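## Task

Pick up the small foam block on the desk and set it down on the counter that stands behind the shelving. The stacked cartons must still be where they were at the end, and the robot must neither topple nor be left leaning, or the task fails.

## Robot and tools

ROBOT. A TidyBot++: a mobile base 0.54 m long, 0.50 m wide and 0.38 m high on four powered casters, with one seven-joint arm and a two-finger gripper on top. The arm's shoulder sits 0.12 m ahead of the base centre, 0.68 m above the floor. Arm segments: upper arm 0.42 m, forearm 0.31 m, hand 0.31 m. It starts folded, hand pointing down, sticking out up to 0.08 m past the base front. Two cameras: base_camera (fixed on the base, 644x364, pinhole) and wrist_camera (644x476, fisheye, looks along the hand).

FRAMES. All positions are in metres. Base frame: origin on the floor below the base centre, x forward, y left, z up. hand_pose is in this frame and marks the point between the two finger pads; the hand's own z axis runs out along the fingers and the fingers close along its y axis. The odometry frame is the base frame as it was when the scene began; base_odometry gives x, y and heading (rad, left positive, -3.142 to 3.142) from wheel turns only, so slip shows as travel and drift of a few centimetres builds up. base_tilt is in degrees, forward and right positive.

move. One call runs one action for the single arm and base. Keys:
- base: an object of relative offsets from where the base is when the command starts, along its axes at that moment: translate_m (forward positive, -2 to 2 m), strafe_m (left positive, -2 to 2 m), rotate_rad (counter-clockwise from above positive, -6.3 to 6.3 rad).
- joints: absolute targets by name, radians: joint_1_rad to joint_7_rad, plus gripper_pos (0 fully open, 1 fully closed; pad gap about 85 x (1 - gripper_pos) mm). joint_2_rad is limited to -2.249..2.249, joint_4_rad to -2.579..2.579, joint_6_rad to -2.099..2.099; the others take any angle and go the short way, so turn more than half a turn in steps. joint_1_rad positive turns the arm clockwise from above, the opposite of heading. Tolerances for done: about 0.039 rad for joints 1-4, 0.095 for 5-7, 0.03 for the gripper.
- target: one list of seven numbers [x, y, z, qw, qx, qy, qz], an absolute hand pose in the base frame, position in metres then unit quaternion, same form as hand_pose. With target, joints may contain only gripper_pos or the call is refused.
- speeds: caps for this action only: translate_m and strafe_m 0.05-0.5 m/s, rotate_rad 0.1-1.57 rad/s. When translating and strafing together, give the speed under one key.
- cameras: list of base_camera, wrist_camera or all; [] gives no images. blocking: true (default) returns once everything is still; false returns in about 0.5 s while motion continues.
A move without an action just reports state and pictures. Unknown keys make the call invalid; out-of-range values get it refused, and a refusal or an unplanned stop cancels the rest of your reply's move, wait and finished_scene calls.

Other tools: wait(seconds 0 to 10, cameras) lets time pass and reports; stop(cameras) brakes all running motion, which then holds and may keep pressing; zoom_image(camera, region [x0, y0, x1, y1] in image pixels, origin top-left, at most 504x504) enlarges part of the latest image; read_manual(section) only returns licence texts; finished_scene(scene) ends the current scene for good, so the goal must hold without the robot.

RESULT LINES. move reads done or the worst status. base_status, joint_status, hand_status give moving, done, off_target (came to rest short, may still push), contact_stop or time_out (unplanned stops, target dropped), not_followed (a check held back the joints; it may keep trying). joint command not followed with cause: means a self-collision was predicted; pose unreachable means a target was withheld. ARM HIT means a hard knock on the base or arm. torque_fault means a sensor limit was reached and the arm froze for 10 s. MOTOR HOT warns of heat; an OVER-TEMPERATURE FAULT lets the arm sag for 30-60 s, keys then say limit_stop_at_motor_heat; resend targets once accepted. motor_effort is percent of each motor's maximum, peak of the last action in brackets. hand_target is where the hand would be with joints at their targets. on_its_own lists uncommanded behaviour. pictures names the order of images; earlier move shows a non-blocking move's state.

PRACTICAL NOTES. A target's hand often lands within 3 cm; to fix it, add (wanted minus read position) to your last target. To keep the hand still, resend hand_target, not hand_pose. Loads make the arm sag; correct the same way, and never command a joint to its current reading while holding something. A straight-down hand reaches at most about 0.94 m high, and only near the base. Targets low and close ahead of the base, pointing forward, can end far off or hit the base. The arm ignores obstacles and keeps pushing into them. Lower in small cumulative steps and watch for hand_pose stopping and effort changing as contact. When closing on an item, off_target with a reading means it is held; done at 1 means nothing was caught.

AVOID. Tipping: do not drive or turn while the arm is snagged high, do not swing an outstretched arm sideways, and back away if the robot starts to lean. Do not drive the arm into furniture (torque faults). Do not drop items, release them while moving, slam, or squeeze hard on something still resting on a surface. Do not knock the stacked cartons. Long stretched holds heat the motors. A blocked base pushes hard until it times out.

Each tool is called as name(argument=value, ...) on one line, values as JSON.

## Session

move(joints={"joint_1_rad":0,"joint_2_rad":-0.6,"joint_4_rad":-2.1,"joint_6_rad":-0.4,"joint_3_rad":3.14,"joint_5_rad":0,"joint_7_rad":1.571})

move(base={"rotate_rad":1.2})

move(base={"rotate_rad":1.2})

move(base={"rotate_rad":1.2})

move(base={"rotate_rad":1.2})

Scene clock: 2.03 s.
move: done
base_odometry: x=+0.000 y=+0.000 heading=+0.000
base_tilt: forward=+0.4 right=+0.1
base_status: not commanded
joint_positions: joint_1_rad=+0.027 joint_2_rad=-0.576 joint_3_rad=+3.161 joint_4_rad=-2.122 joint_5_rad=+0.028 joint_6_rad=-0.434 joint_7_rad=+1.556 gripper_pos=+0.000
joint_status: all done
motor_effort: joint_1_rad=+1(2) joint_2_rad=-1(5) joint_3_rad=-1(2) joint_4_rad=+21(22) joint_5_rad=-1(2) joint_6_rad=+7(8) joint_7_rad=+1(3)
hand_pose: x=+0.4893 y=-0.0209 z=+0.9187 quat_wxyz=(+0.016, +0.836, -0.020, +0.548) (m; base frame)
hand_target: x=+0.4896 y=+0.0021 z=+0.9507 quat_wxyz=(+0.000, +0.813, +0.001, +0.582) (m; base frame)
hand_status: not commanded
pictures: base_camera, wrist_camera

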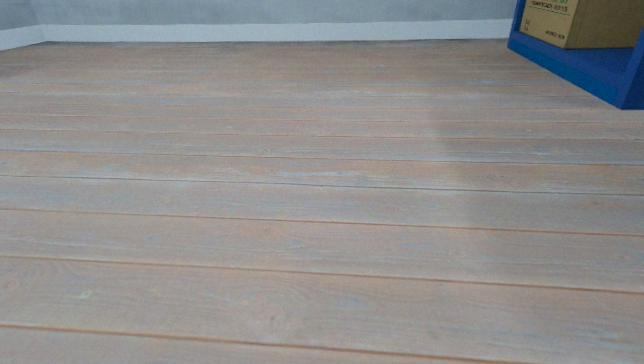

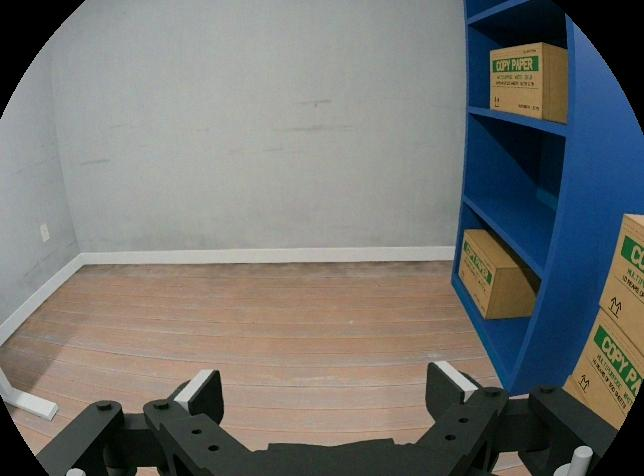

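Scene clock: 4.07 s.
move: done
base_odometry: x=+0.000 y=+0.000 heading=+1.200
base_tilt: forward=+0.4 right=+0.1
base_status: done
joint_positions: joint_1_rad=+0.021 joint_2_rad=-0.576 joint_3_rad=+3.153 joint_4_rad=-2.122 joint_5_rad=+0.028 joint_6_rad=-0.431 joint_7_rad=+1.556 gripper_pos=+0.000
joint_status: not commanded
motor_effort: joint_1_rad=+1(2) joint_2_rad=-2(3) joint_3_rad=+0(2) joint_4_rad=+21(22) joint_5_rad=-1(2) joint_6_rad=+8(9) joint_7_rad=+1(2)
hand_pose: x=+0.4898 y=-0.0152 z=+0.9196 quat_wxyz=(+0.014, +0.835, -0.013, +0.550) (m; base frame)
hand_target: x=+0.4896 y=+0.0021 z=+0.9507 quat_wxyz=(+0.000, +0.813, +0.001, +0.582) (m; base frame)
hand_status: not commanded
pictures: base_camera, wrist_camera

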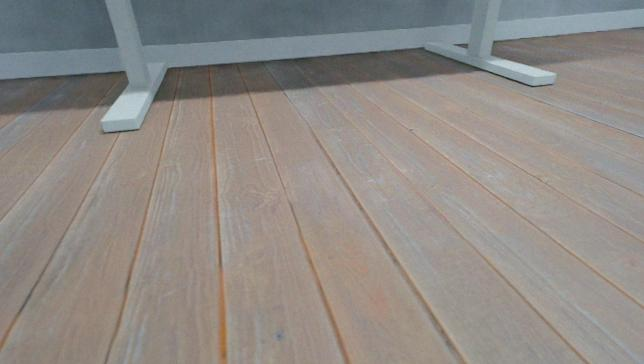

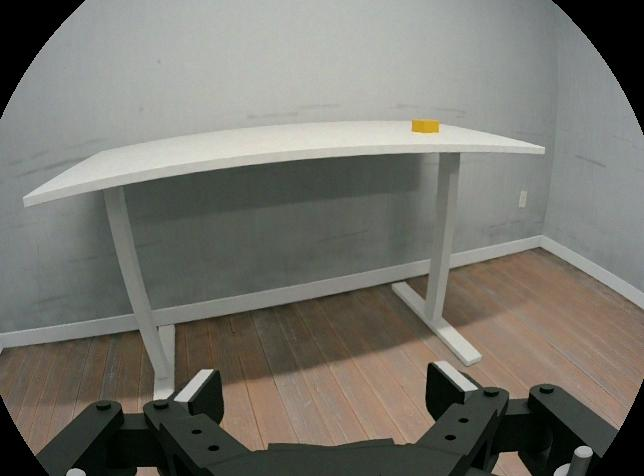

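Scene clock: 6.10 s.
move: done
base_odometry: x=+0.000 y=+0.000 heading=+2.400
base_tilt: forward=+0.5 right=+0.1
base_status: done
joint_positions: joint_1_rad=+0.019 joint_2_rad=-0.576 joint_3_rad=+3.150 joint_4_rad=-2.122 joint_5_rad=+0.028 joint_6_rad=-0.431 joint_7_rad=+1.556 gripper_pos=+0.000
joint_status: not commanded
motor_effort: joint_1_rad=+1(2) joint_2_rad=-1(2) joint_3_rad=-1(2) joint_4_rad=+22(22) joint_5_rad=+0(2) joint_6_rad=+8(9) joint_7_rad=+1(2)
hand_pose: x=+0.4899 y=-0.0132 z=+0.9197 quat_wxyz=(+0.013, +0.835, -0.011, +0.550) (m; base frame)
hand_target: x=+0.4896 y=+0.0021 z=+0.9507 quat_wxyz=(+0.000, +0.813, +0.001, +0.582) (m; base frame)
hand_status: not commanded
pictures: base_camera, wrist_camera

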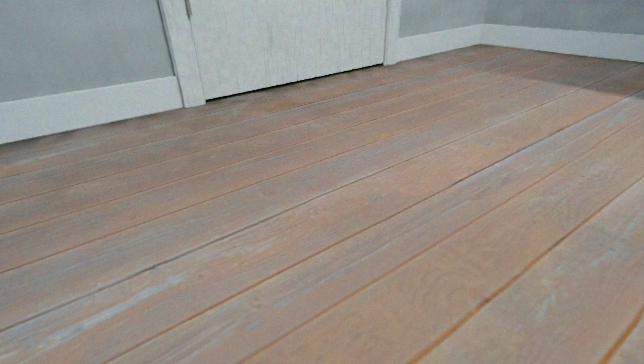

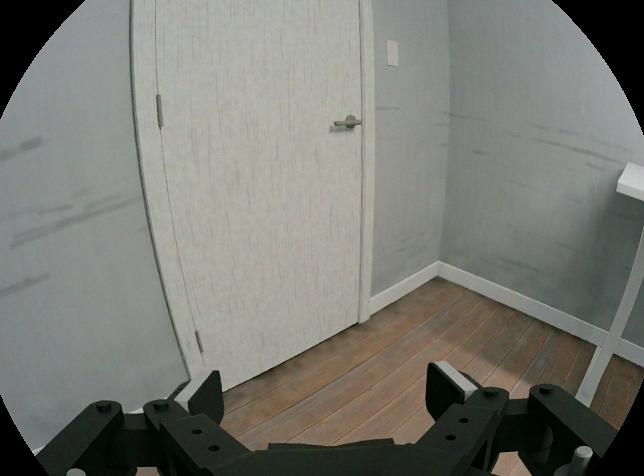

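Scene clock: 8.13 s.
move: done
base_odometry: x=+0.000 y=+0.000 heading=-2.684
base_tilt: forward=+0.4 right=+0.1
base_status: done
joint_positions: joint_1_rad=+0.018 joint_2_rad=-0.576 joint_3_rad=+3.148 joint_4_rad=-2.122 joint_5_rad=+0.028 joint_6_rad=-0.430 joint_7_rad=+1.556 gripper_pos=+0.000
joint_status: not commanded
motor_effort: joint_1_rad=+1(2) joint_2_rad=-2(2) joint_3_rad=+0(2) joint_4_rad=+22(22) joint_5_rad=+0(2) joint_6_rad=+8(8) joint_7_rad=+1(2)
hand_pose: x=+0.4900 y=-0.0120 z=+0.9197 quat_wxyz=(+0.013, +0.835, -0.009, +0.550) (m; base frame)
hand_target: x=+0.4896 y=+0.0021 z=+0.9507 quat_wxyz=(+0.000, +0.813, +0.001, +0.582) (m; base frame)
hand_status: not commanded
pictures: base_camera, wrist_camera

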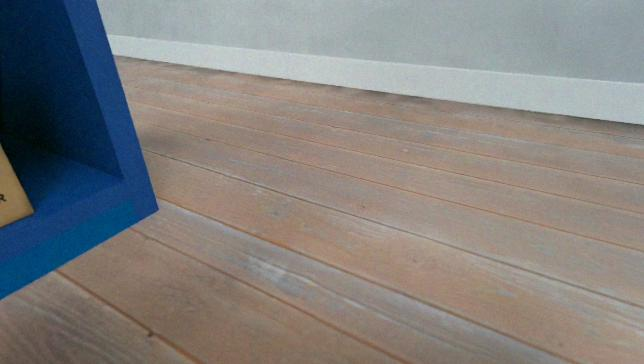

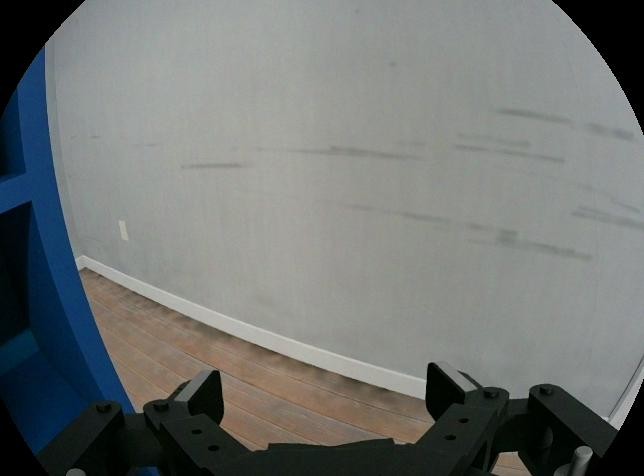

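Scene clock: 10.17 s.
move: done
base_odometry: x=+0.000 y=+0.000 heading=-1.484
base_tilt: forward=+0.4 right=+0.1
base_status: done
joint_positions: joint_1_rad=+0.017 joint_2_rad=-0.576 joint_3_rad=+3.147 joint_4_rad=-2.122 joint_5_rad=+0.028 joint_6_rad=-0.430 joint_7_rad=+1.556 gripper_pos=+0.000
joint_status: not commanded
motor_effort: joint_1_rad=+1(2) joint_2_rad=-1(3) joint_3_rad=+1(2) joint_4_rad=+22(22) joint_5_rad=+0(2) joint_6_rad=+8(8) joint_7_rad=+2(2)
hand_pose: x=+0.4900 y=-0.0113 z=+0.9198 quat_wxyz=(+0.013, +0.835, -0.009, +0.550) (m; base frame)
hand_target: x=+0.4896 y=+0.0021 z=+0.9507 quat_wxyz=(+0.000, +0.813, +0.001, +0.582) (m; base frame)
hand_status: not commanded
pictures: base_camera, wrist_camera

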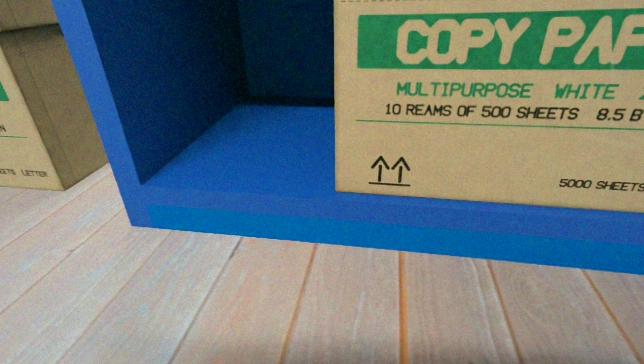

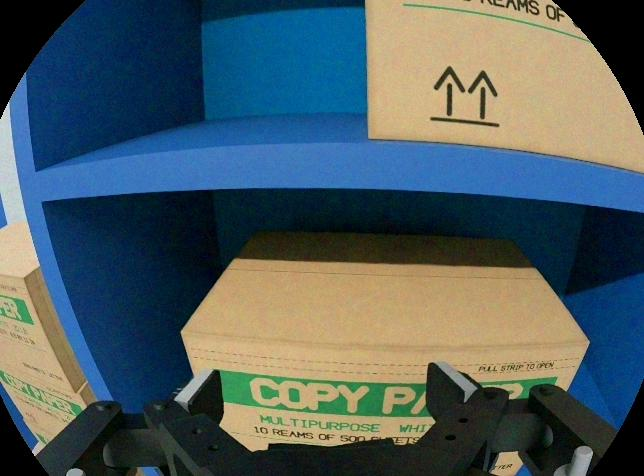

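move(base={"translate_m":-0.361,"strafe_m":1.035}, cameras=[])

move(base={"rotate_rad":3.03}, joints={"joint_1_rad":0,"joint_2_rad":-0.04,"joint_4_rad":-0.723,"joint_6_rad":-1.76,"joint_7_rad":1.571})

Scene clock: 39.60 s.
move: done
base_odometry: x=+1.000 y=+0.450 heading=-1.483
base_tilt: forward=+0.5 right=+0.1
base_status: done
joint_positions: joint_1_rad=+0.017 joint_2_rad=-0.577 joint_3_rad=+3.147 joint_4_rad=-2.122 joint_5_rad=+0.028 joint_6_rad=-0.430 joint_7_rad=+1.556 gripper_pos=+0.000
joint_status: not commanded
motor_effort: joint_1_rad=+1(1) joint_2_rad=-1(3) joint_3_rad=-1(2) joint_4_rad=+22(22) joint_5_rad=-2(2) joint_6_rad=+7(9) joint_7_rad=+2(2)
hand_pose: x=+0.4899 y=-0.0112 z=+0.9201 quat_wxyz=(+0.013, +0.835, -0.009, +0.551) (m; base frame)
hand_target: x=+0.4896 y=+0.0021 z=+0.9507 quat_wxyz=(+0.000, +0.813, +0.001, +0.582) (m; base frame)
hand_status: not commanded
pictures: none
No camera images: "cameras" was empty.

Scene clock: 42.87 s.
move: done
base_odometry: x=+1.000 y=+0.450 heading=+1.547
base_tilt: forward=+0.5 right=+0.1
base_status: done
joint_positions: joint_1_rad=+0.017 joint_2_rad=-0.053 joint_3_rad=+3.147 joint_4_rad=-0.748 joint_5_rad=+0.028 joint_6_rad=-1.719 joint_7_rad=+1.556 gripper_pos=+0.000
joint_status: all done
motor_effort: joint_1_rad=+1(2) joint_2_rad=-12(16) joint_3_rad=-1(2) joint_4_rad=+14(23) joint_5_rad=+0(2) joint_6_rad=+5(9) joint_7_rad=+1(2)
hand_pose: x=+0.5050 y=-0.0162 z=+1.1109 quat_wxyz=(+0.014, +0.934, -0.024, +0.356) (m; base frame)
hand_target: x=+0.5007 y=+0.0020 z=+1.1077 quat_wxyz=(+0.000, +0.940, +0.001, +0.342) (m; base frame)
hand_status: not commanded
pictures: base_camera, wrist_camera

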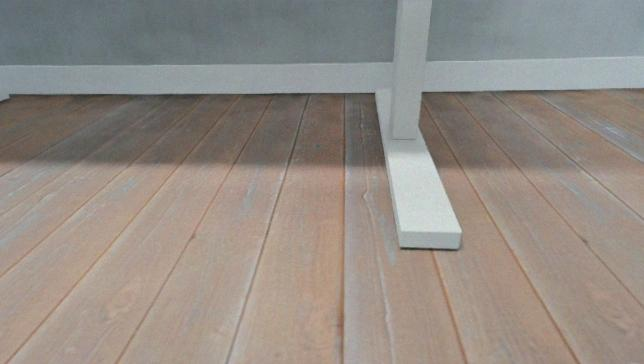

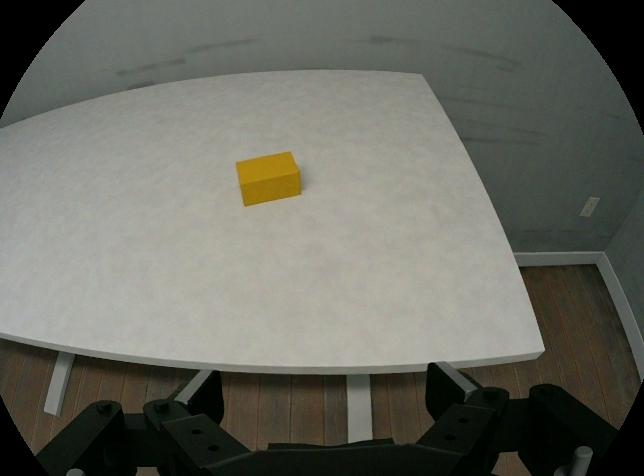

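zoom_image(camera="wrist_camera", region=[210, 130, 330, 230])

Scaled by 4.200.

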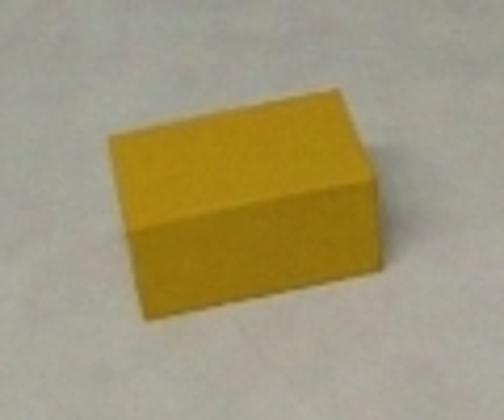

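move(target=[0.585, -0.10, 1.03, 0.2659, 0.7043, -0.5703, 0.3284])

Scene clock: 126.30 s.
move: done
base_odometry: x=+1.000 y=+0.450 heading=+1.547
base_tilt: forward=+0.5 right=+0.1
base_status: not commanded
joint_positions: joint_1_rad=-0.508 joint_2_rad=+0.416 joint_3_rad=+3.658 joint_4_rad=-0.655 joint_5_rad=+0.643 joint_6_rad=-1.850 joint_7_rad=+0.539 gripper_pos=+0.000
joint_status: not commanded
motor_effort: joint_1_rad=+1(2) joint_2_rad=-27(30) joint_3_rad=+3(4) joint_4_rad=+15(16) joint_5_rad=+4(6) joint_6_rad=+3(6) joint_7_rad=+1(2)
hand_pose: x=+0.5986 y=-0.0979 z=+1.0163 quat_wxyz=(+0.259, +0.740, -0.535, +0.314) (m; base frame)
hand_target: x=+0.5850 y=-0.1000 z=+1.0300 quat_wxyz=(+0.266, +0.704, -0.570, +0.328) (m; base frame)
hand_status: done (0.019 m and 6.1 deg from the pose sent, 0.141 m and 75.2 deg at the start)
pictures: base_camera, wrist_camera

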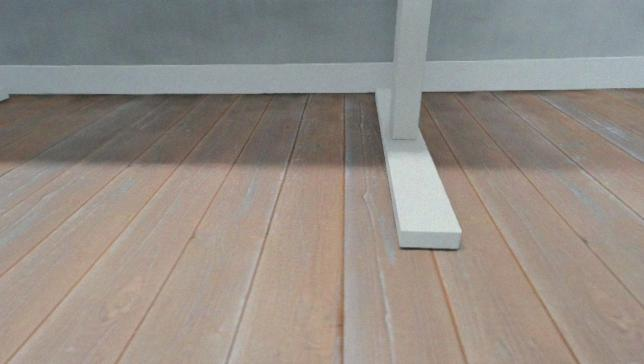

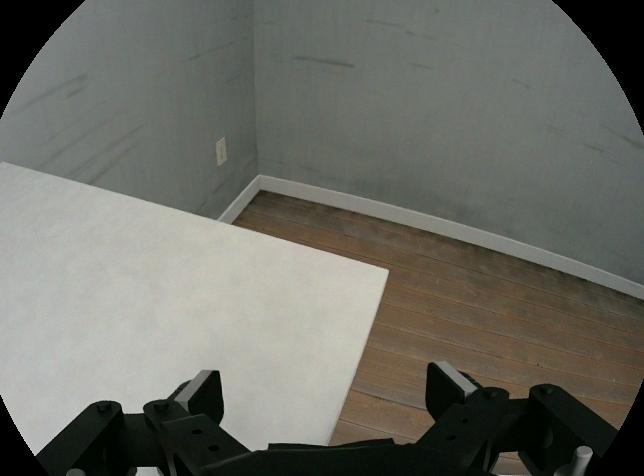

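move(base={"translate_m":0.30,"strafe_m":0.19}, speeds={"translate_m":0.25})

Scene clock: 138.37 s.
move: done
base_odometry: x=+0.817 y=+0.754 heading=+1.548
base_tilt: forward=+0.5 right=+0.1
base_status: done
joint_positions: joint_1_rad=-0.510 joint_2_rad=+0.423 joint_3_rad=+3.662 joint_4_rad=-0.653 joint_5_rad=+0.649 joint_6_rad=-1.854 joint_7_rad=+0.536 gripper_pos=+0.000
joint_status: not commanded
motor_effort: joint_1_rad=+1(3) joint_2_rad=-27(30) joint_3_rad=+3(4) joint_4_rad=+14(15) joint_5_rad=+5(6) joint_6_rad=+2(3) joint_7_rad=+1(2)
hand_pose: x=+0.5986 y=-0.0984 z=+1.0156 quat_wxyz=(+0.264, +0.737, -0.537, +0.314) (m; base frame)
hand_target: x=+0.5850 y=-0.1000 z=+1.0300 quat_wxyz=(+0.266, +0.704, -0.570, +0.328) (m; base frame)
hand_status: not commanded
pictures: base_camera, wrist_camera

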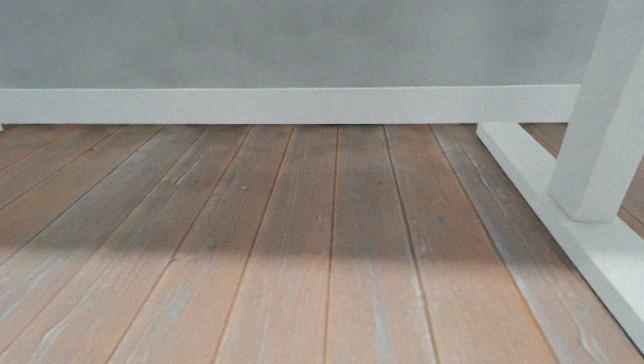

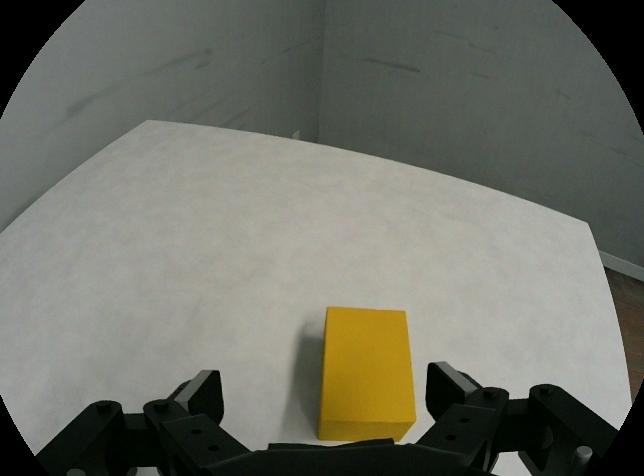

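move(base={"translate_m":-0.014,"strafe_m":-0.062})

Scene clock: 159.47 s.
move: done
base_odometry: x=+0.879 y=+0.739 heading=+1.548
base_tilt: forward=+0.5 right=+0.1
base_status: done
joint_positions: joint_1_rad=-0.515 joint_2_rad=+0.423 joint_3_rad=+3.666 joint_4_rad=-0.652 joint_5_rad=+0.651 joint_6_rad=-1.854 joint_7_rad=+0.536 gripper_pos=+0.000
joint_status: not commanded
motor_effort: joint_1_rad=+1(3) joint_2_rad=-27(30) joint_3_rad=+2(4) joint_4_rad=+14(15) joint_5_rad=+4(6) joint_6_rad=+3(3) joint_7_rad=+0(3)
hand_pose: x=+0.5982 y=-0.0979 z=+1.0168 quat_wxyz=(+0.265, +0.736, -0.537, +0.315) (m; base frame)
hand_target: x=+0.5850 y=-0.1000 z=+1.0300 quat_wxyz=(+0.266, +0.704, -0.570, +0.328) (m; base frame)
hand_status: not commanded
pictures: base_camera, wrist_camera

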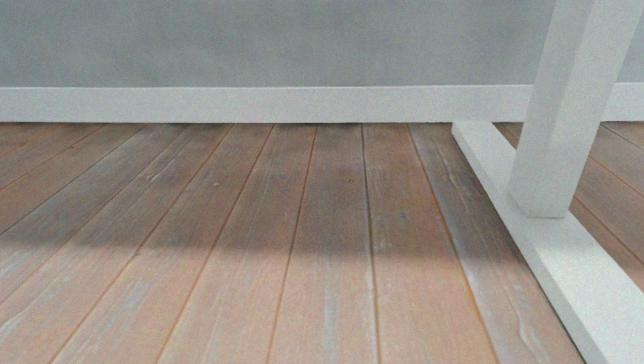

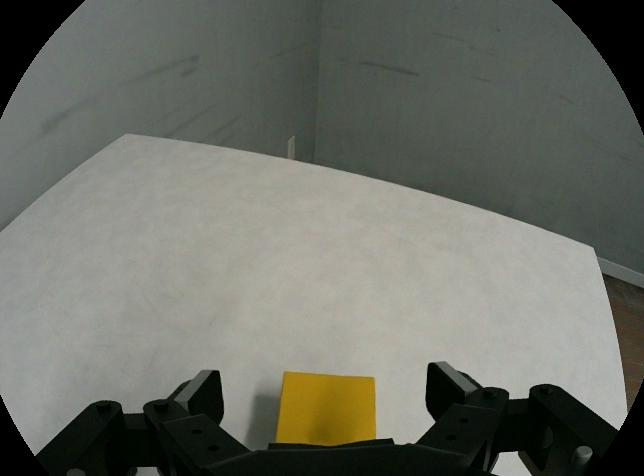

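move(target=[0.581, -0.10, 0.975, 0.2659, 0.7043, -0.5703, 0.3284])

Scene clock: 166.43 s.
move: off_target
base_odometry: x=+0.879 y=+0.739 heading=+1.548
base_tilt: forward=+0.5 right=+0.1
base_status: not commanded
joint_positions: joint_1_rad=-0.516 joint_2_rad=+0.367 joint_3_rad=+3.559 joint_4_rad=-0.940 joint_5_rad=+0.721 joint_6_rad=-1.801 joint_7_rad=+0.314 gripper_pos=+0.000
joint_status: not commanded
motor_effort: joint_1_rad=+1(1) joint_2_rad=-26(28) joint_3_rad=+2(4) joint_4_rad=+16(16) joint_5_rad=+5(7) joint_6_rad=+1(3) joint_7_rad=+1(2)
hand_pose: x=+0.5781 y=-0.1039 z=+0.9554 quat_wxyz=(+0.292, +0.718, -0.562, +0.288) (m; base frame)
hand_target: x=+0.5810 y=-0.1000 z=+0.9750 quat_wxyz=(+0.266, +0.704, -0.570, +0.328) (m; base frame)
hand_status: off_target (0.020 m and 5.8 deg from the pose sent, 0.045 m and 5.5 deg at the start)
pictures: base_camera, wrist_camera

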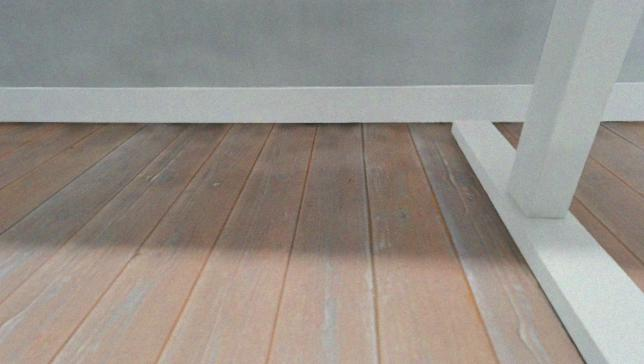

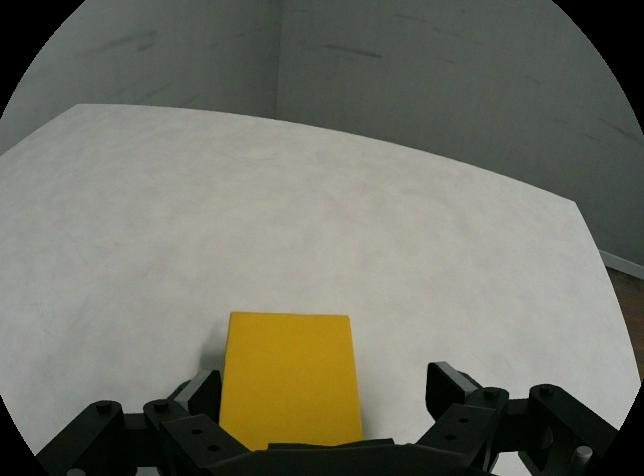

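move(target=[0.601, -0.096, 0.98, 0.2484, 0.7332, -0.5327, 0.3419], cameras=["wrist_camera"])

Scene clock: 177.80 s.
move: done
base_odometry: x=+0.879 y=+0.739 heading=+1.548
base_tilt: forward=+0.5 right=+0.1
base_status: not commanded
joint_positions: joint_1_rad=-0.516 joint_2_rad=+0.356 joint_3_rad=+3.535 joint_4_rad=-0.941 joint_5_rad=+0.723 joint_6_rad=-1.727 joint_7_rad=+0.326 gripper_pos=+0.000
joint_status: not commanded
motor_effort: joint_1_rad=+1(2) joint_2_rad=-27(27) joint_3_rad=+3(4) joint_4_rad=+16(16) joint_5_rad=+5(6) joint_6_rad=+1(2) joint_7_rad=+1(2)
hand_pose: x=+0.6011 y=-0.0967 z=+0.9609 quat_wxyz=(+0.265, +0.735, -0.538, +0.315) (m; base frame)
hand_target: x=+0.6010 y=-0.0960 z=+0.9800 quat_wxyz=(+0.248, +0.733, -0.533, +0.342) (m; base frame)
hand_status: done (0.019 m and 3.7 deg from the pose sent, 0.035 m and 8.8 deg at the start)
pictures: wrist_camera

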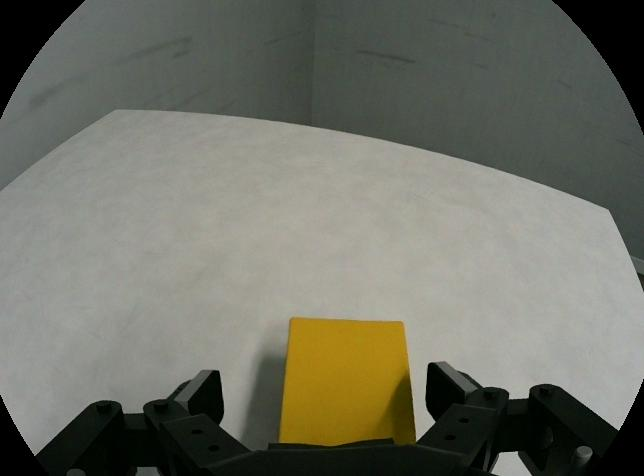

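move(target=[0.592, -0.098, 0.965, 0.2484, 0.7332, -0.5327, 0.3419], cameras=["wrist_camera"])

Scene clock: 184.57 s.
move: off_target
base_odometry: x=+0.879 y=+0.739 heading=+1.548
base_tilt: forward=+0.5 right=+0.1
base_status: not commanded
joint_positions: joint_1_rad=-0.516 joint_2_rad=+0.317 joint_3_rad=+3.476 joint_4_rad=-1.037 joint_5_rad=+0.744 joint_6_rad=-1.710 joint_7_rad=+0.301 gripper_pos=+0.000
joint_status: not commanded
motor_effort: joint_1_rad=+1(1) joint_2_rad=-26(27) joint_3_rad=+2(3) joint_4_rad=+16(16) joint_5_rad=+6(6) joint_6_rad=+1(1) joint_7_rad=+1(2)
hand_pose: x=+0.5905 y=-0.0903 z=+0.9441 quat_wxyz=(+0.269, +0.750, -0.521, +0.306) (m; base frame)
hand_target: x=+0.5920 y=-0.0980 z=+0.9650 quat_wxyz=(+0.248, +0.733, -0.533, +0.342) (m; base frame)
hand_status: off_target (0.022 m and 5.3 deg from the pose sent, 0.010 m and 3.7 deg at the start)
pictures: wrist_camera

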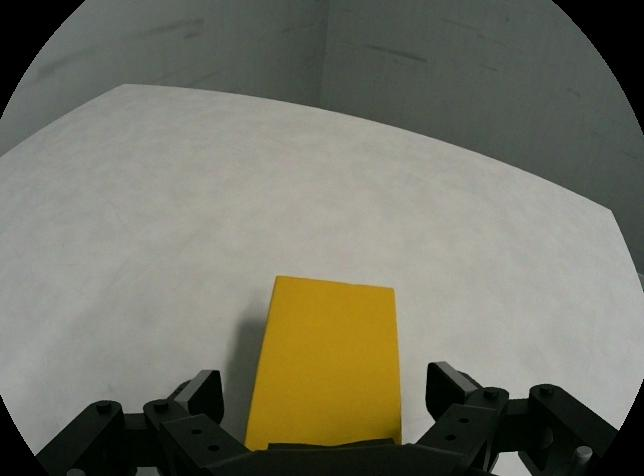

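move(joints={"gripper_pos":0.25}, cameras=[])

move(joints={"gripper_pos":0.42}, cameras=["wrist_camera"])

Scene clock: 194.87 s.
move: done
base_odometry: x=+0.879 y=+0.739 heading=+1.548
base_tilt: forward=+0.4 right=+0.1
base_status: not commanded
joint_positions: joint_1_rad=-0.516 joint_2_rad=+0.317 joint_3_rad=+3.476 joint_4_rad=-1.037 joint_5_rad=+0.745 joint_6_rad=-1.709 joint_7_rad=+0.301 gripper_pos=+0.250
joint_status: all done
motor_effort: joint_1_rad=+1(1) joint_2_rad=-25(26) joint_3_rad=+3(3) joint_4_rad=+15(16) joint_5_rad=+6(6) joint_6_rad=+1(1) joint_7_rad=+1(2)
hand_pose: x=+0.5906 y=-0.0904 z=+0.9444 quat_wxyz=(+0.269, +0.750, -0.521, +0.306) (m; base frame)
hand_target: x=+0.5920 y=-0.0980 z=+0.9650 quat_wxyz=(+0.248, +0.733, -0.533, +0.342) (m; base frame)
hand_status: not commanded
pictures: none
No camera images: "cameras" was empty.

Scene clock: 195.47 s.
move: done
base_odometry: x=+0.879 y=+0.739 heading=+1.548
base_tilt: forward=+0.5 right=+0.1
base_status: not commanded
joint_positions: joint_1_rad=-0.516 joint_2_rad=+0.315 joint_3_rad=+3.475 joint_4_rad=-1.038 joint_5_rad=+0.747 joint_6_rad=-1.708 joint_7_rad=+0.301 gripper_pos=+0.408
joint_status: all done
motor_effort: joint_1_rad=+1(2) joint_2_rad=-25(26) joint_3_rad=+2(3) joint_4_rad=+16(16) joint_5_rad=+6(6) joint_6_rad=+1(1) joint_7_rad=+2(2)
hand_pose: x=+0.5903 y=-0.0909 z=+0.9453 quat_wxyz=(+0.269, +0.750, -0.521, +0.307) (m; base frame)
hand_target: x=+0.5920 y=-0.0980 z=+0.9650 quat_wxyz=(+0.248, +0.733, -0.533, +0.342) (m; base frame)
hand_status: not commanded
pictures: wrist_camera

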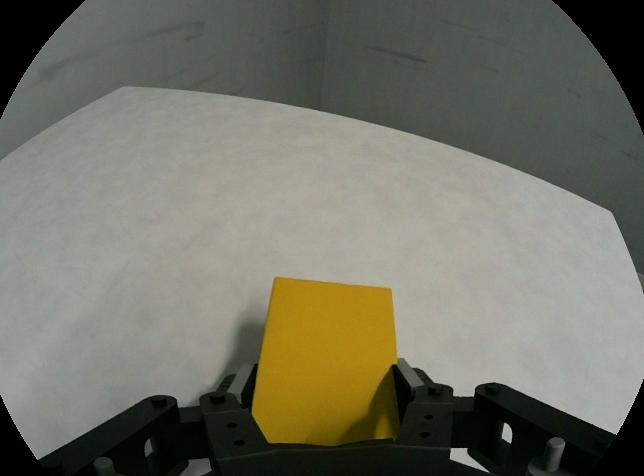

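move(joints={"gripper_pos":0.58}, cameras=[])

move(target=[0.590, -0.098, 1.03, 0.2484, 0.7332, -0.5327, 0.3419], cameras=["wrist_camera"])

Scene clock: 203.80 s.
move: off_target
base_odometry: x=+0.879 y=+0.739 heading=+1.548
base_tilt: forward=+0.5 right=+0.1
base_status: not commanded
joint_positions: joint_1_rad=-0.516 joint_2_rad=+0.314 joint_3_rad=+3.475 joint_4_rad=-1.039 joint_5_rad=+0.748 joint_6_rad=-1.708 joint_7_rad=+0.301 gripper_pos=+0.437
joint_status: gripper_pos off_target (ended at +0.437, target +0.580)
motor_effort: joint_1_rad=+1(2) joint_2_rad=-25(26) joint_3_rad=+2(2) joint_4_rad=+16(16) joint_5_rad=+5(6) joint_6_rad=+0(1) joint_7_rad=+1(2)
hand_pose: x=+0.5901 y=-0.0911 z=+0.9457 quat_wxyz=(+0.269, +0.750, -0.521, +0.308) (m; base frame)
hand_target: x=+0.5920 y=-0.0980 z=+0.9650 quat_wxyz=(+0.248, +0.733, -0.533, +0.342) (m; base frame)
hand_status: not commanded
pictures: none
No camera images: "cameras" was empty.

Scene clock: 205.47 s.
move: done
base_odometry: x=+0.879 y=+0.739 heading=+1.548
base_tilt: forward=+0.5 right=+0.1
base_status: not commanded
joint_positions: joint_1_rad=-0.516 joint_2_rad=+0.333 joint_3_rad=+3.570 joint_4_rad=-0.753 joint_5_rad=+0.748 joint_6_rad=-1.774 joint_7_rad=+0.411 gripper_pos=+0.437
joint_status: not commanded
motor_effort: joint_1_rad=+1(1) joint_2_rad=-25(27) joint_3_rad=+2(3) joint_4_rad=+15(17) joint_5_rad=+5(6) joint_6_rad=+2(4) joint_7_rad=+1(2)
hand_pose: x=+0.5933 y=-0.1079 z=+1.0352 quat_wxyz=(+0.235, +0.714, -0.551, +0.362) (m; base frame)
hand_target: x=+0.5900 y=-0.0980 z=+1.0300 quat_wxyz=(+0.248, +0.733, -0.533, +0.342) (m; base frame)
hand_status: done (0.012 m and 4.1 deg from the pose sent, 0.085 m and 5.1 deg at the start)
pictures: wrist_camera

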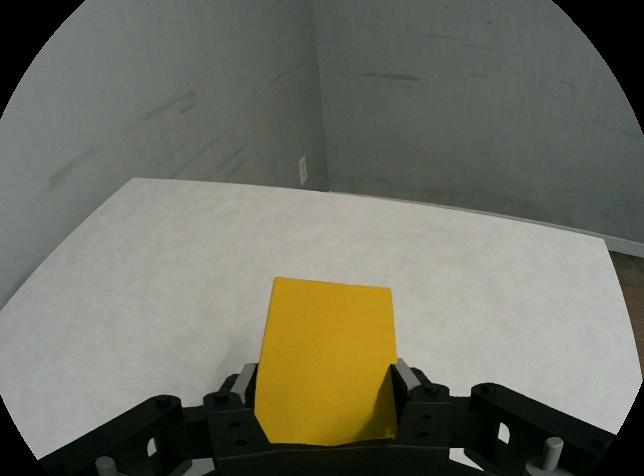

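move(base={"translate_m":-0.5}, cameras=[])

move(base={"strafe_m":1.45}, joints={"joint_1_rad":0,"joint_2_rad":-0.6,"joint_3_rad":3.14,"joint_4_rad":-2.1,"joint_5_rad":0,"joint_6_rad":-0.4,"joint_7_rad":1.571}, cameras=["wrist_camera"])

move(base={"rotate_rad":-3.14})

Scene clock: 224.93 s.
move: done
base_odometry: x=+0.867 y=+0.239 heading=+1.548
base_tilt: forward=+0.4 right=+0.1
base_status: done
joint_positions: joint_1_rad=-0.516 joint_2_rad=+0.346 joint_3_rad=+3.571 joint_4_rad=-0.752 joint_5_rad=+0.748 joint_6_rad=-1.779 joint_7_rad=+0.411 gripper_pos=+0.437
joint_status: not commanded
motor_effort: joint_1_rad=+1(1) joint_2_rad=-26(28) joint_3_rad=+2(3) joint_4_rad=+15(16) joint_5_rad=+5(6) joint_6_rad=+2(4) joint_7_rad=+1(2)
hand_pose: x=+0.5961 y=-0.1056 z=+1.0301 quat_wxyz=(+0.242, +0.715, -0.549, +0.358) (m; base frame)
hand_target: x=+0.5900 y=-0.0980 z=+1.0300 quat_wxyz=(+0.248, +0.733, -0.533, +0.342) (m; base frame)
hand_status: not commanded
pictures: none
No camera images: "cameras" was empty.

Scene clock: 229.23 s.
move: done
base_odometry: x=-0.583 y=+0.272 heading=+1.549
base_tilt: forward=+0.4 right=+0.1
base_status: done
joint_positions: joint_1_rad=-0.026 joint_2_rad=-0.572 joint_3_rad=+3.154 joint_4_rad=-2.091 joint_5_rad=+0.044 joint_6_rad=-0.433 joint_7_rad=+1.505 gripper_pos=+0.437
joint_status: all done
motor_effort: joint_1_rad=+1(2) joint_2_rad=-3(26) joint_3_rad=+0(3) joint_4_rad=+22(23) joint_5_rad=-1(6) joint_6_rad=+8(9) joint_7_rad=+1(3)
hand_pose: x=+0.4942 y=-0.0003 z=+0.9364 quat_wxyz=(-0.007, +0.828, -0.011, +0.561) (m; base frame)
hand_target: x=+0.4895 y=+0.0021 z=+0.9507 quat_wxyz=(+0.000, +0.813, +0.001, +0.582) (m; base frame)
hand_status: not commanded
pictures: wrist_camera

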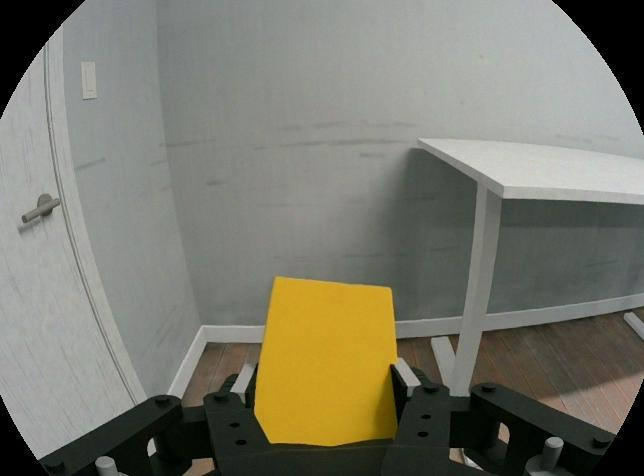

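Scene clock: 232.57 s.
move: done
base_odometry: x=-0.583 y=+0.272 heading=-1.591
base_tilt: forward=+0.5 right=+0.1
base_status: done
joint_positions: joint_1_rad=-0.022 joint_2_rad=-0.573 joint_3_rad=+3.153 joint_4_rad=-2.091 joint_5_rad=+0.043 joint_6_rad=-0.431 joint_7_rad=+1.506 gripper_pos=+0.437
joint_status: not commanded
motor_effort: joint_1_rad=+1(2) joint_2_rad=-2(4) joint_3_rad=-1(3) joint_4_rad=+22(22) joint_5_rad=+0(2) joint_6_rad=+8(9) joint_7_rad=+2(2)
hand_pose: x=+0.4944 y=-0.0011 z=+0.9371 quat_wxyz=(-0.006, +0.827, -0.013, +0.562) (m; base frame)
hand_target: x=+0.4895 y=+0.0021 z=+0.9507 quat_wxyz=(+0.000, +0.813, +0.001, +0.582) (m; base frame)
hand_status: not commanded
pictures: base_camera, wrist_camera

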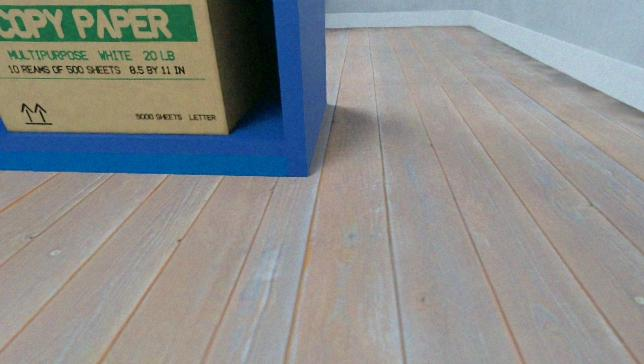

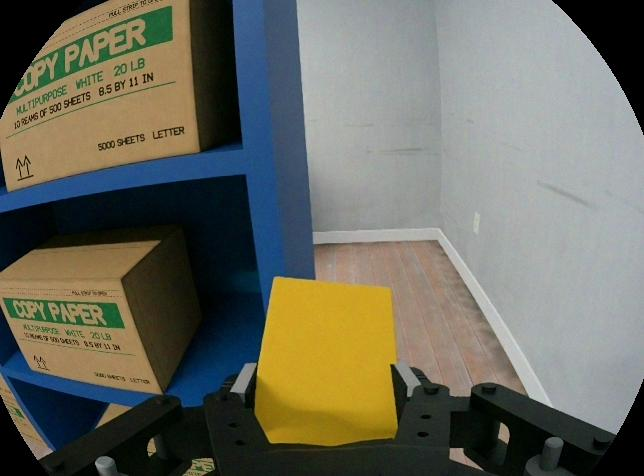

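move(base={"rotate_rad":-0.045,"strafe_m":-0.35})

Scene clock: 248.23 s.
move: done
base_odometry: x=-0.933 y=+0.279 heading=-1.637
base_tilt: forward=+0.5 right=+0.1
base_status: done
joint_positions: joint_1_rad=-0.020 joint_2_rad=-0.573 joint_3_rad=+3.147 joint_4_rad=-2.091 joint_5_rad=+0.039 joint_6_rad=-0.431 joint_7_rad=+1.506 gripper_pos=+0.437
joint_status: not commanded
motor_effort: joint_1_rad=+1(2) joint_2_rad=-2(3) joint_3_rad=+0(3) joint_4_rad=+22(22) joint_5_rad=+0(2) joint_6_rad=+8(9) joint_7_rad=+1(2)
hand_pose: x=+0.4943 y=+0.0014 z=+0.9370 quat_wxyz=(-0.007, +0.827, -0.011, +0.562) (m; base frame)
hand_target: x=+0.4895 y=+0.0021 z=+0.9507 quat_wxyz=(+0.000, +0.813, +0.001, +0.582) (m; base frame)
hand_status: not commanded
pictures: base_camera, wrist_camera

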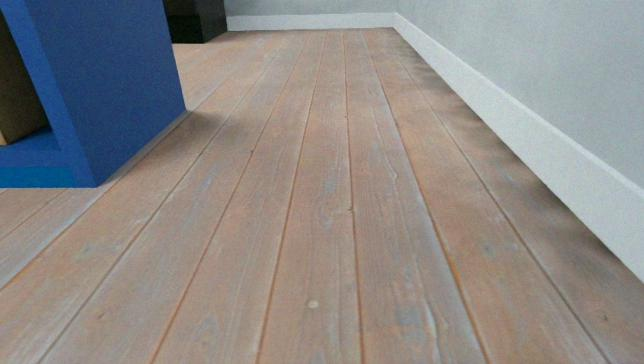

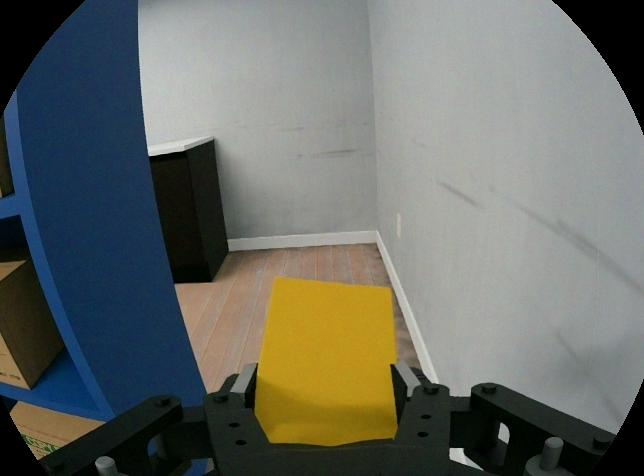

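move(base={"rotate_rad":-0.035}, cameras=[])

move(base={"translate_m":0.9})

Scene clock: 260.33 s.
move: done
base_odometry: x=-0.933 y=+0.279 heading=-1.672
base_tilt: forward=+0.5 right=+0.1
base_status: done
joint_positions: joint_1_rad=-0.019 joint_2_rad=-0.573 joint_3_rad=+3.147 joint_4_rad=-2.091 joint_5_rad=+0.039 joint_6_rad=-0.431 joint_7_rad=+1.506 gripper_pos=+0.437
joint_status: not commanded
motor_effort: joint_1_rad=+1(2) joint_2_rad=-2(2) joint_3_rad=+0(2) joint_4_rad=+22(22) joint_5_rad=+0(2) joint_6_rad=+8(8) joint_7_rad=+1(2)
hand_pose: x=+0.4942 y=+0.0010 z=+0.9370 quat_wxyz=(-0.007, +0.827, -0.012, +0.562) (m; base frame)
hand_target: x=+0.4895 y=+0.0021 z=+0.9507 quat_wxyz=(+0.000, +0.813, +0.001, +0.582) (m; base frame)
hand_status: not commanded
pictures: none
No camera images: "cameras" was empty.

Scene clock: 263.50 s.
move: done
base_odometry: x=-1.023 y=-0.617 heading=-1.672
base_tilt: forward=+0.4 right=+0.1
base_status: done
joint_positions: joint_1_rad=-0.019 joint_2_rad=-0.582 joint_3_rad=+3.147 joint_4_rad=-2.092 joint_5_rad=+0.039 joint_6_rad=-0.430 joint_7_rad=+1.506 gripper_pos=+0.437
joint_status: not commanded
motor_effort: joint_1_rad=+1(1) joint_2_rad=-1(4) joint_3_rad=+0(2) joint_4_rad=+22(22) joint_5_rad=+0(2) joint_6_rad=+8(9) joint_7_rad=+0(2)
hand_pose: x=+0.4920 y=+0.0010 z=+0.9401 quat_wxyz=(-0.007, +0.825, -0.012, +0.565) (m; base frame)
hand_target: x=+0.4895 y=+0.0021 z=+0.9507 quat_wxyz=(+0.000, +0.813, +0.001, +0.582) (m; base frame)
hand_status: not commanded
pictures: base_camera, wrist_camera

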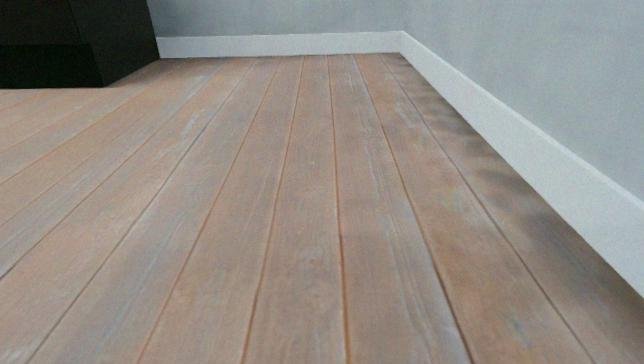

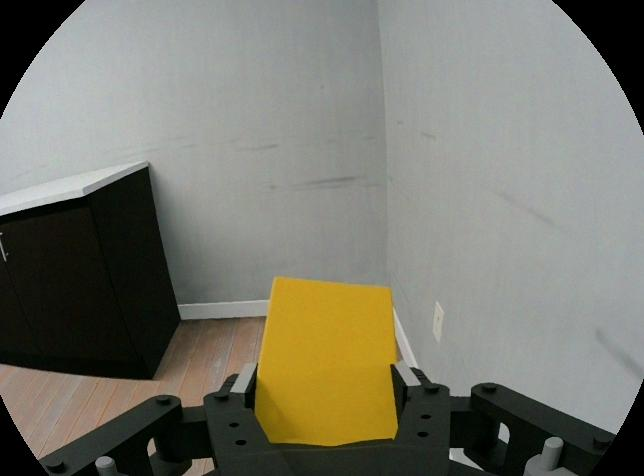

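move(base={"translate_m":0.65}, cameras=[])

move(base={"strafe_m":1.12}, speeds={"strafe_m":0.35}, cameras=[])

move(joints={"joint_1_rad":0,"joint_2_rad":-0.06,"joint_4_rad":-0.85,"joint_6_rad":-1.45})

Scene clock: 274.87 s.
move: done
base_odometry: x=-1.089 y=-1.264 heading=-1.673
base_tilt: forward=+0.5 right=+0.1
base_status: done
joint_positions: joint_1_rad=-0.019 joint_2_rad=-0.585 joint_3_rad=+3.147 joint_4_rad=-2.093 joint_5_rad=+0.039 joint_6_rad=-0.429 joint_7_rad=+1.506 gripper_pos=+0.437
joint_status: not commanded
motor_effort: joint_1_rad=+1(1) joint_2_rad=-1(4) joint_3_rad=-1(1) joint_4_rad=+22(22) joint_5_rad=-1(2) joint_6_rad=+8(9) joint_7_rad=+1(2)
hand_pose: x=+0.4911 y=+0.0010 z=+0.9414 quat_wxyz=(-0.007, +0.824, -0.012, +0.567) (m; base frame)
hand_target: x=+0.4895 y=+0.0021 z=+0.9507 quat_wxyz=(+0.000, +0.813, +0.001, +0.582) (m; base frame)
hand_status: not commanded
pictures: none
No camera images: "cameras" was empty.

Scene clock: 279.17 s.
move: done
base_odometry: x=+0.025 y=-1.378 heading=-1.673
base_tilt: forward=+0.4 right=+0.1
base_status: done
joint_positions: joint_1_rad=-0.019 joint_2_rad=-0.585 joint_3_rad=+3.147 joint_4_rad=-2.093 joint_5_rad=+0.039 joint_6_rad=-0.429 joint_7_rad=+1.506 gripper_pos=+0.437
joint_status: not commanded
motor_effort: joint_1_rad=+1(1) joint_2_rad=-2(2) joint_3_rad=+0(2) joint_4_rad=+22(22) joint_5_rad=-1(2) joint_6_rad=+8(9) joint_7_rad=+1(2)
hand_pose: x=+0.4911 y=+0.0010 z=+0.9413 quat_wxyz=(-0.007, +0.824, -0.012, +0.567) (m; base frame)
hand_target: x=+0.4895 y=+0.0021 z=+0.9507 quat_wxyz=(+0.000, +0.813, +0.001, +0.582) (m; base frame)
hand_status: not commanded
pictures: none
No camera images: "cameras" was empty.

Scene clock: 282.00 s.
move: done
base_odometry: x=+0.025 y=-1.378 heading=-1.673
base_tilt: forward=+0.5 right=+0.1
base_status: not commanded
joint_positions: joint_1_rad=-0.019 joint_2_rad=-0.083 joint_3_rad=+3.147 joint_4_rad=-0.876 joint_5_rad=+0.039 joint_6_rad=-1.408 joint_7_rad=+1.506 gripper_pos=+0.437
joint_status: all done
motor_effort: joint_1_rad=+1(2) joint_2_rad=-13(14) joint_3_rad=-1(1) joint_4_rad=+16(23) joint_5_rad=+0(1) joint_6_rad=+7(9) joint_7_rad=+1(2)
hand_pose: x=+0.5597 y=-0.0047 z=+1.1384 quat_wxyz=(+0.001, +0.891, -0.029, +0.453) (m; base frame)
hand_target: x=+0.5612 y=+0.0021 z=+1.1300 quat_wxyz=(+0.000, +0.900, +0.001, +0.436) (m; base frame)
hand_status: not commanded
pictures: base_camera, wrist_camera

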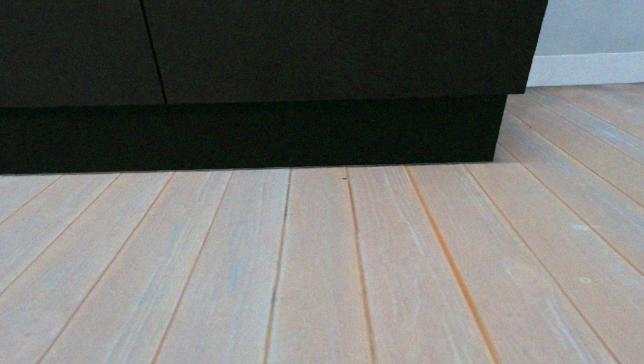

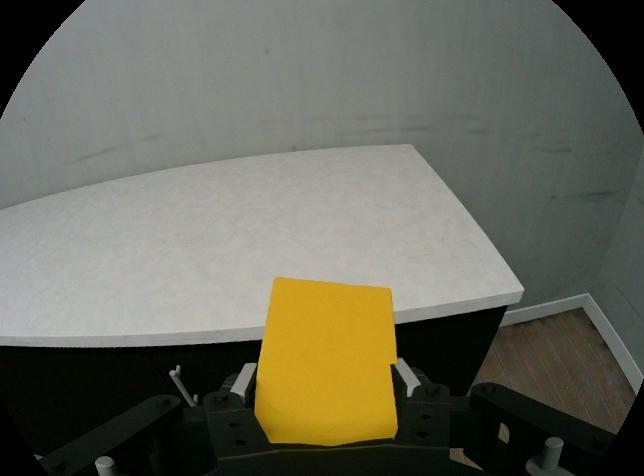

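move(base={"translate_m":0.37}, speeds={"translate_m":0.25}, cameras=[])

move(joints={"joint_2_rad":-0.07,"joint_4_rad":-1.20,"joint_6_rad":-1.13,"joint_5_rad":-0.03})

Scene clock: 299.27 s.
move: done
base_odometry: x=-0.012 y=-1.746 heading=-1.673
base_tilt: forward=+0.5 right=+0.1
base_status: done
joint_positions: joint_1_rad=-0.019 joint_2_rad=-0.064 joint_3_rad=+3.147 joint_4_rad=-0.873 joint_5_rad=+0.039 joint_6_rad=-1.412 joint_7_rad=+1.506 gripper_pos=+0.437
joint_status: not commanded
motor_effort: joint_1_rad=+1(1) joint_2_rad=-13(17) joint_3_rad=-1(2) joint_4_rad=+16(17) joint_5_rad=+0(1) joint_6_rad=+7(8) joint_7_rad=+1(2)
hand_pose: x=+0.5673 y=-0.0046 z=+1.1306 quat_wxyz=(+0.001, +0.895, -0.029, +0.445) (m; base frame)
hand_target: x=+0.5612 y=+0.0021 z=+1.1300 quat_wxyz=(+0.000, +0.900, +0.001, +0.436) (m; base frame)
hand_status: not commanded
pictures: none
No camera images: "cameras" was empty.

Scene clock: 300.77 s.
move: done
base_odometry: x=-0.012 y=-1.746 heading=-1.673
base_tilt: forward=+0.5 right=+0.1
base_status: not commanded
joint_positions: joint_1_rad=-0.019 joint_2_rad=-0.064 joint_3_rad=+3.147 joint_4_rad=-1.191 joint_5_rad=+0.016 joint_6_rad=-1.166 joint_7_rad=+1.506 gripper_pos=+0.437
joint_status: all done
motor_effort: joint_1_rad=+1(1) joint_2_rad=-17(18) joint_3_rad=+0(1) joint_4_rad=+19(20) joint_5_rad=+0(2) joint_6_rad=+6(8) joint_7_rad=+1(2)
hand_pose: x=+0.6095 y=+0.0034 z=+1.0308 quat_wxyz=(-0.008, +0.911, -0.024, +0.411) (m; base frame)
hand_target: x=+0.6140 y=+0.0106 z=+1.0378 quat_wxyz=(-0.015, +0.904, +0.001, +0.427) (m; base frame)
hand_status: not commanded
pictures: base_camera, wrist_camera

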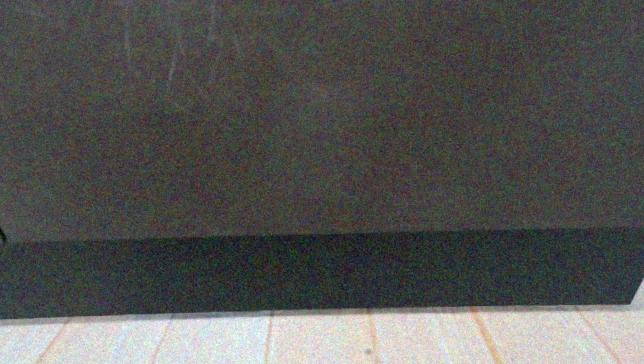

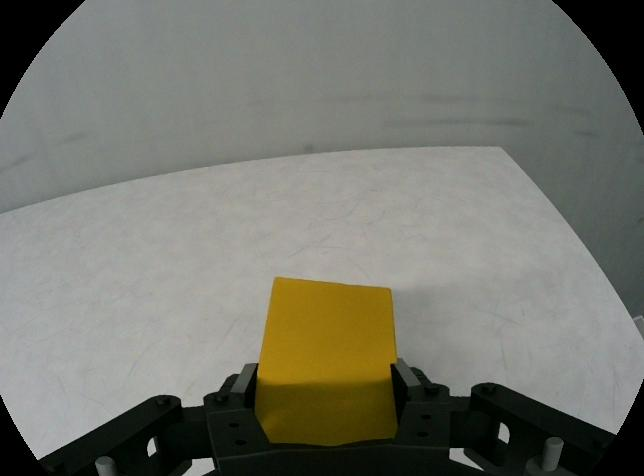

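move(joints={"joint_2_rad":-0.095,"joint_4_rad":-1.43,"joint_6_rad":-0.927}, cameras=["wrist_camera"])

Scene clock: 313.47 s.
move: done
base_odometry: x=-0.012 y=-1.746 heading=-1.673
base_tilt: forward=+0.5 right=+0.1
base_status: not commanded
joint_positions: joint_1_rad=-0.019 joint_2_rad=-0.064 joint_3_rad=+3.147 joint_4_rad=-1.423 joint_5_rad=+0.015 joint_6_rad=-0.963 joint_7_rad=+1.506 gripper_pos=+0.437
joint_status: all done
motor_effort: joint_1_rad=+1(1) joint_2_rad=-18(19) joint_3_rad=-1(2) joint_4_rad=+20(22) joint_5_rad=+0(1) joint_6_rad=+6(7) joint_7_rad=+2(2)
hand_pose: x=+0.6269 y=+0.0044 z=+0.9556 quat_wxyz=(-0.008, +0.917, -0.022, +0.399) (m; base frame)
hand_target: x=+0.6245 y=+0.0097 z=+0.9758 quat_wxyz=(-0.015, +0.905, -0.002, +0.426) (m; base frame)
hand_status: not commanded
pictures: wrist_camera

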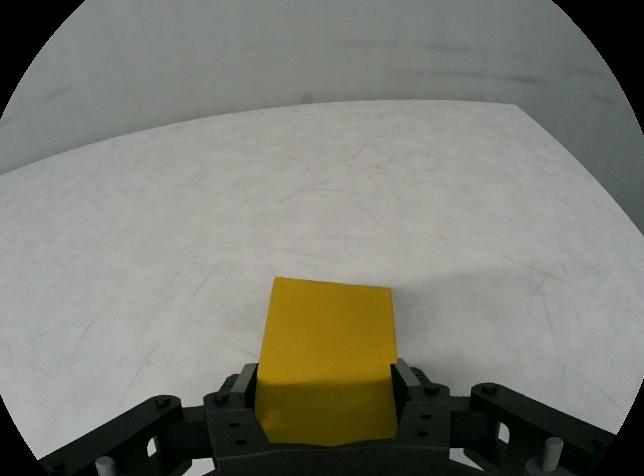

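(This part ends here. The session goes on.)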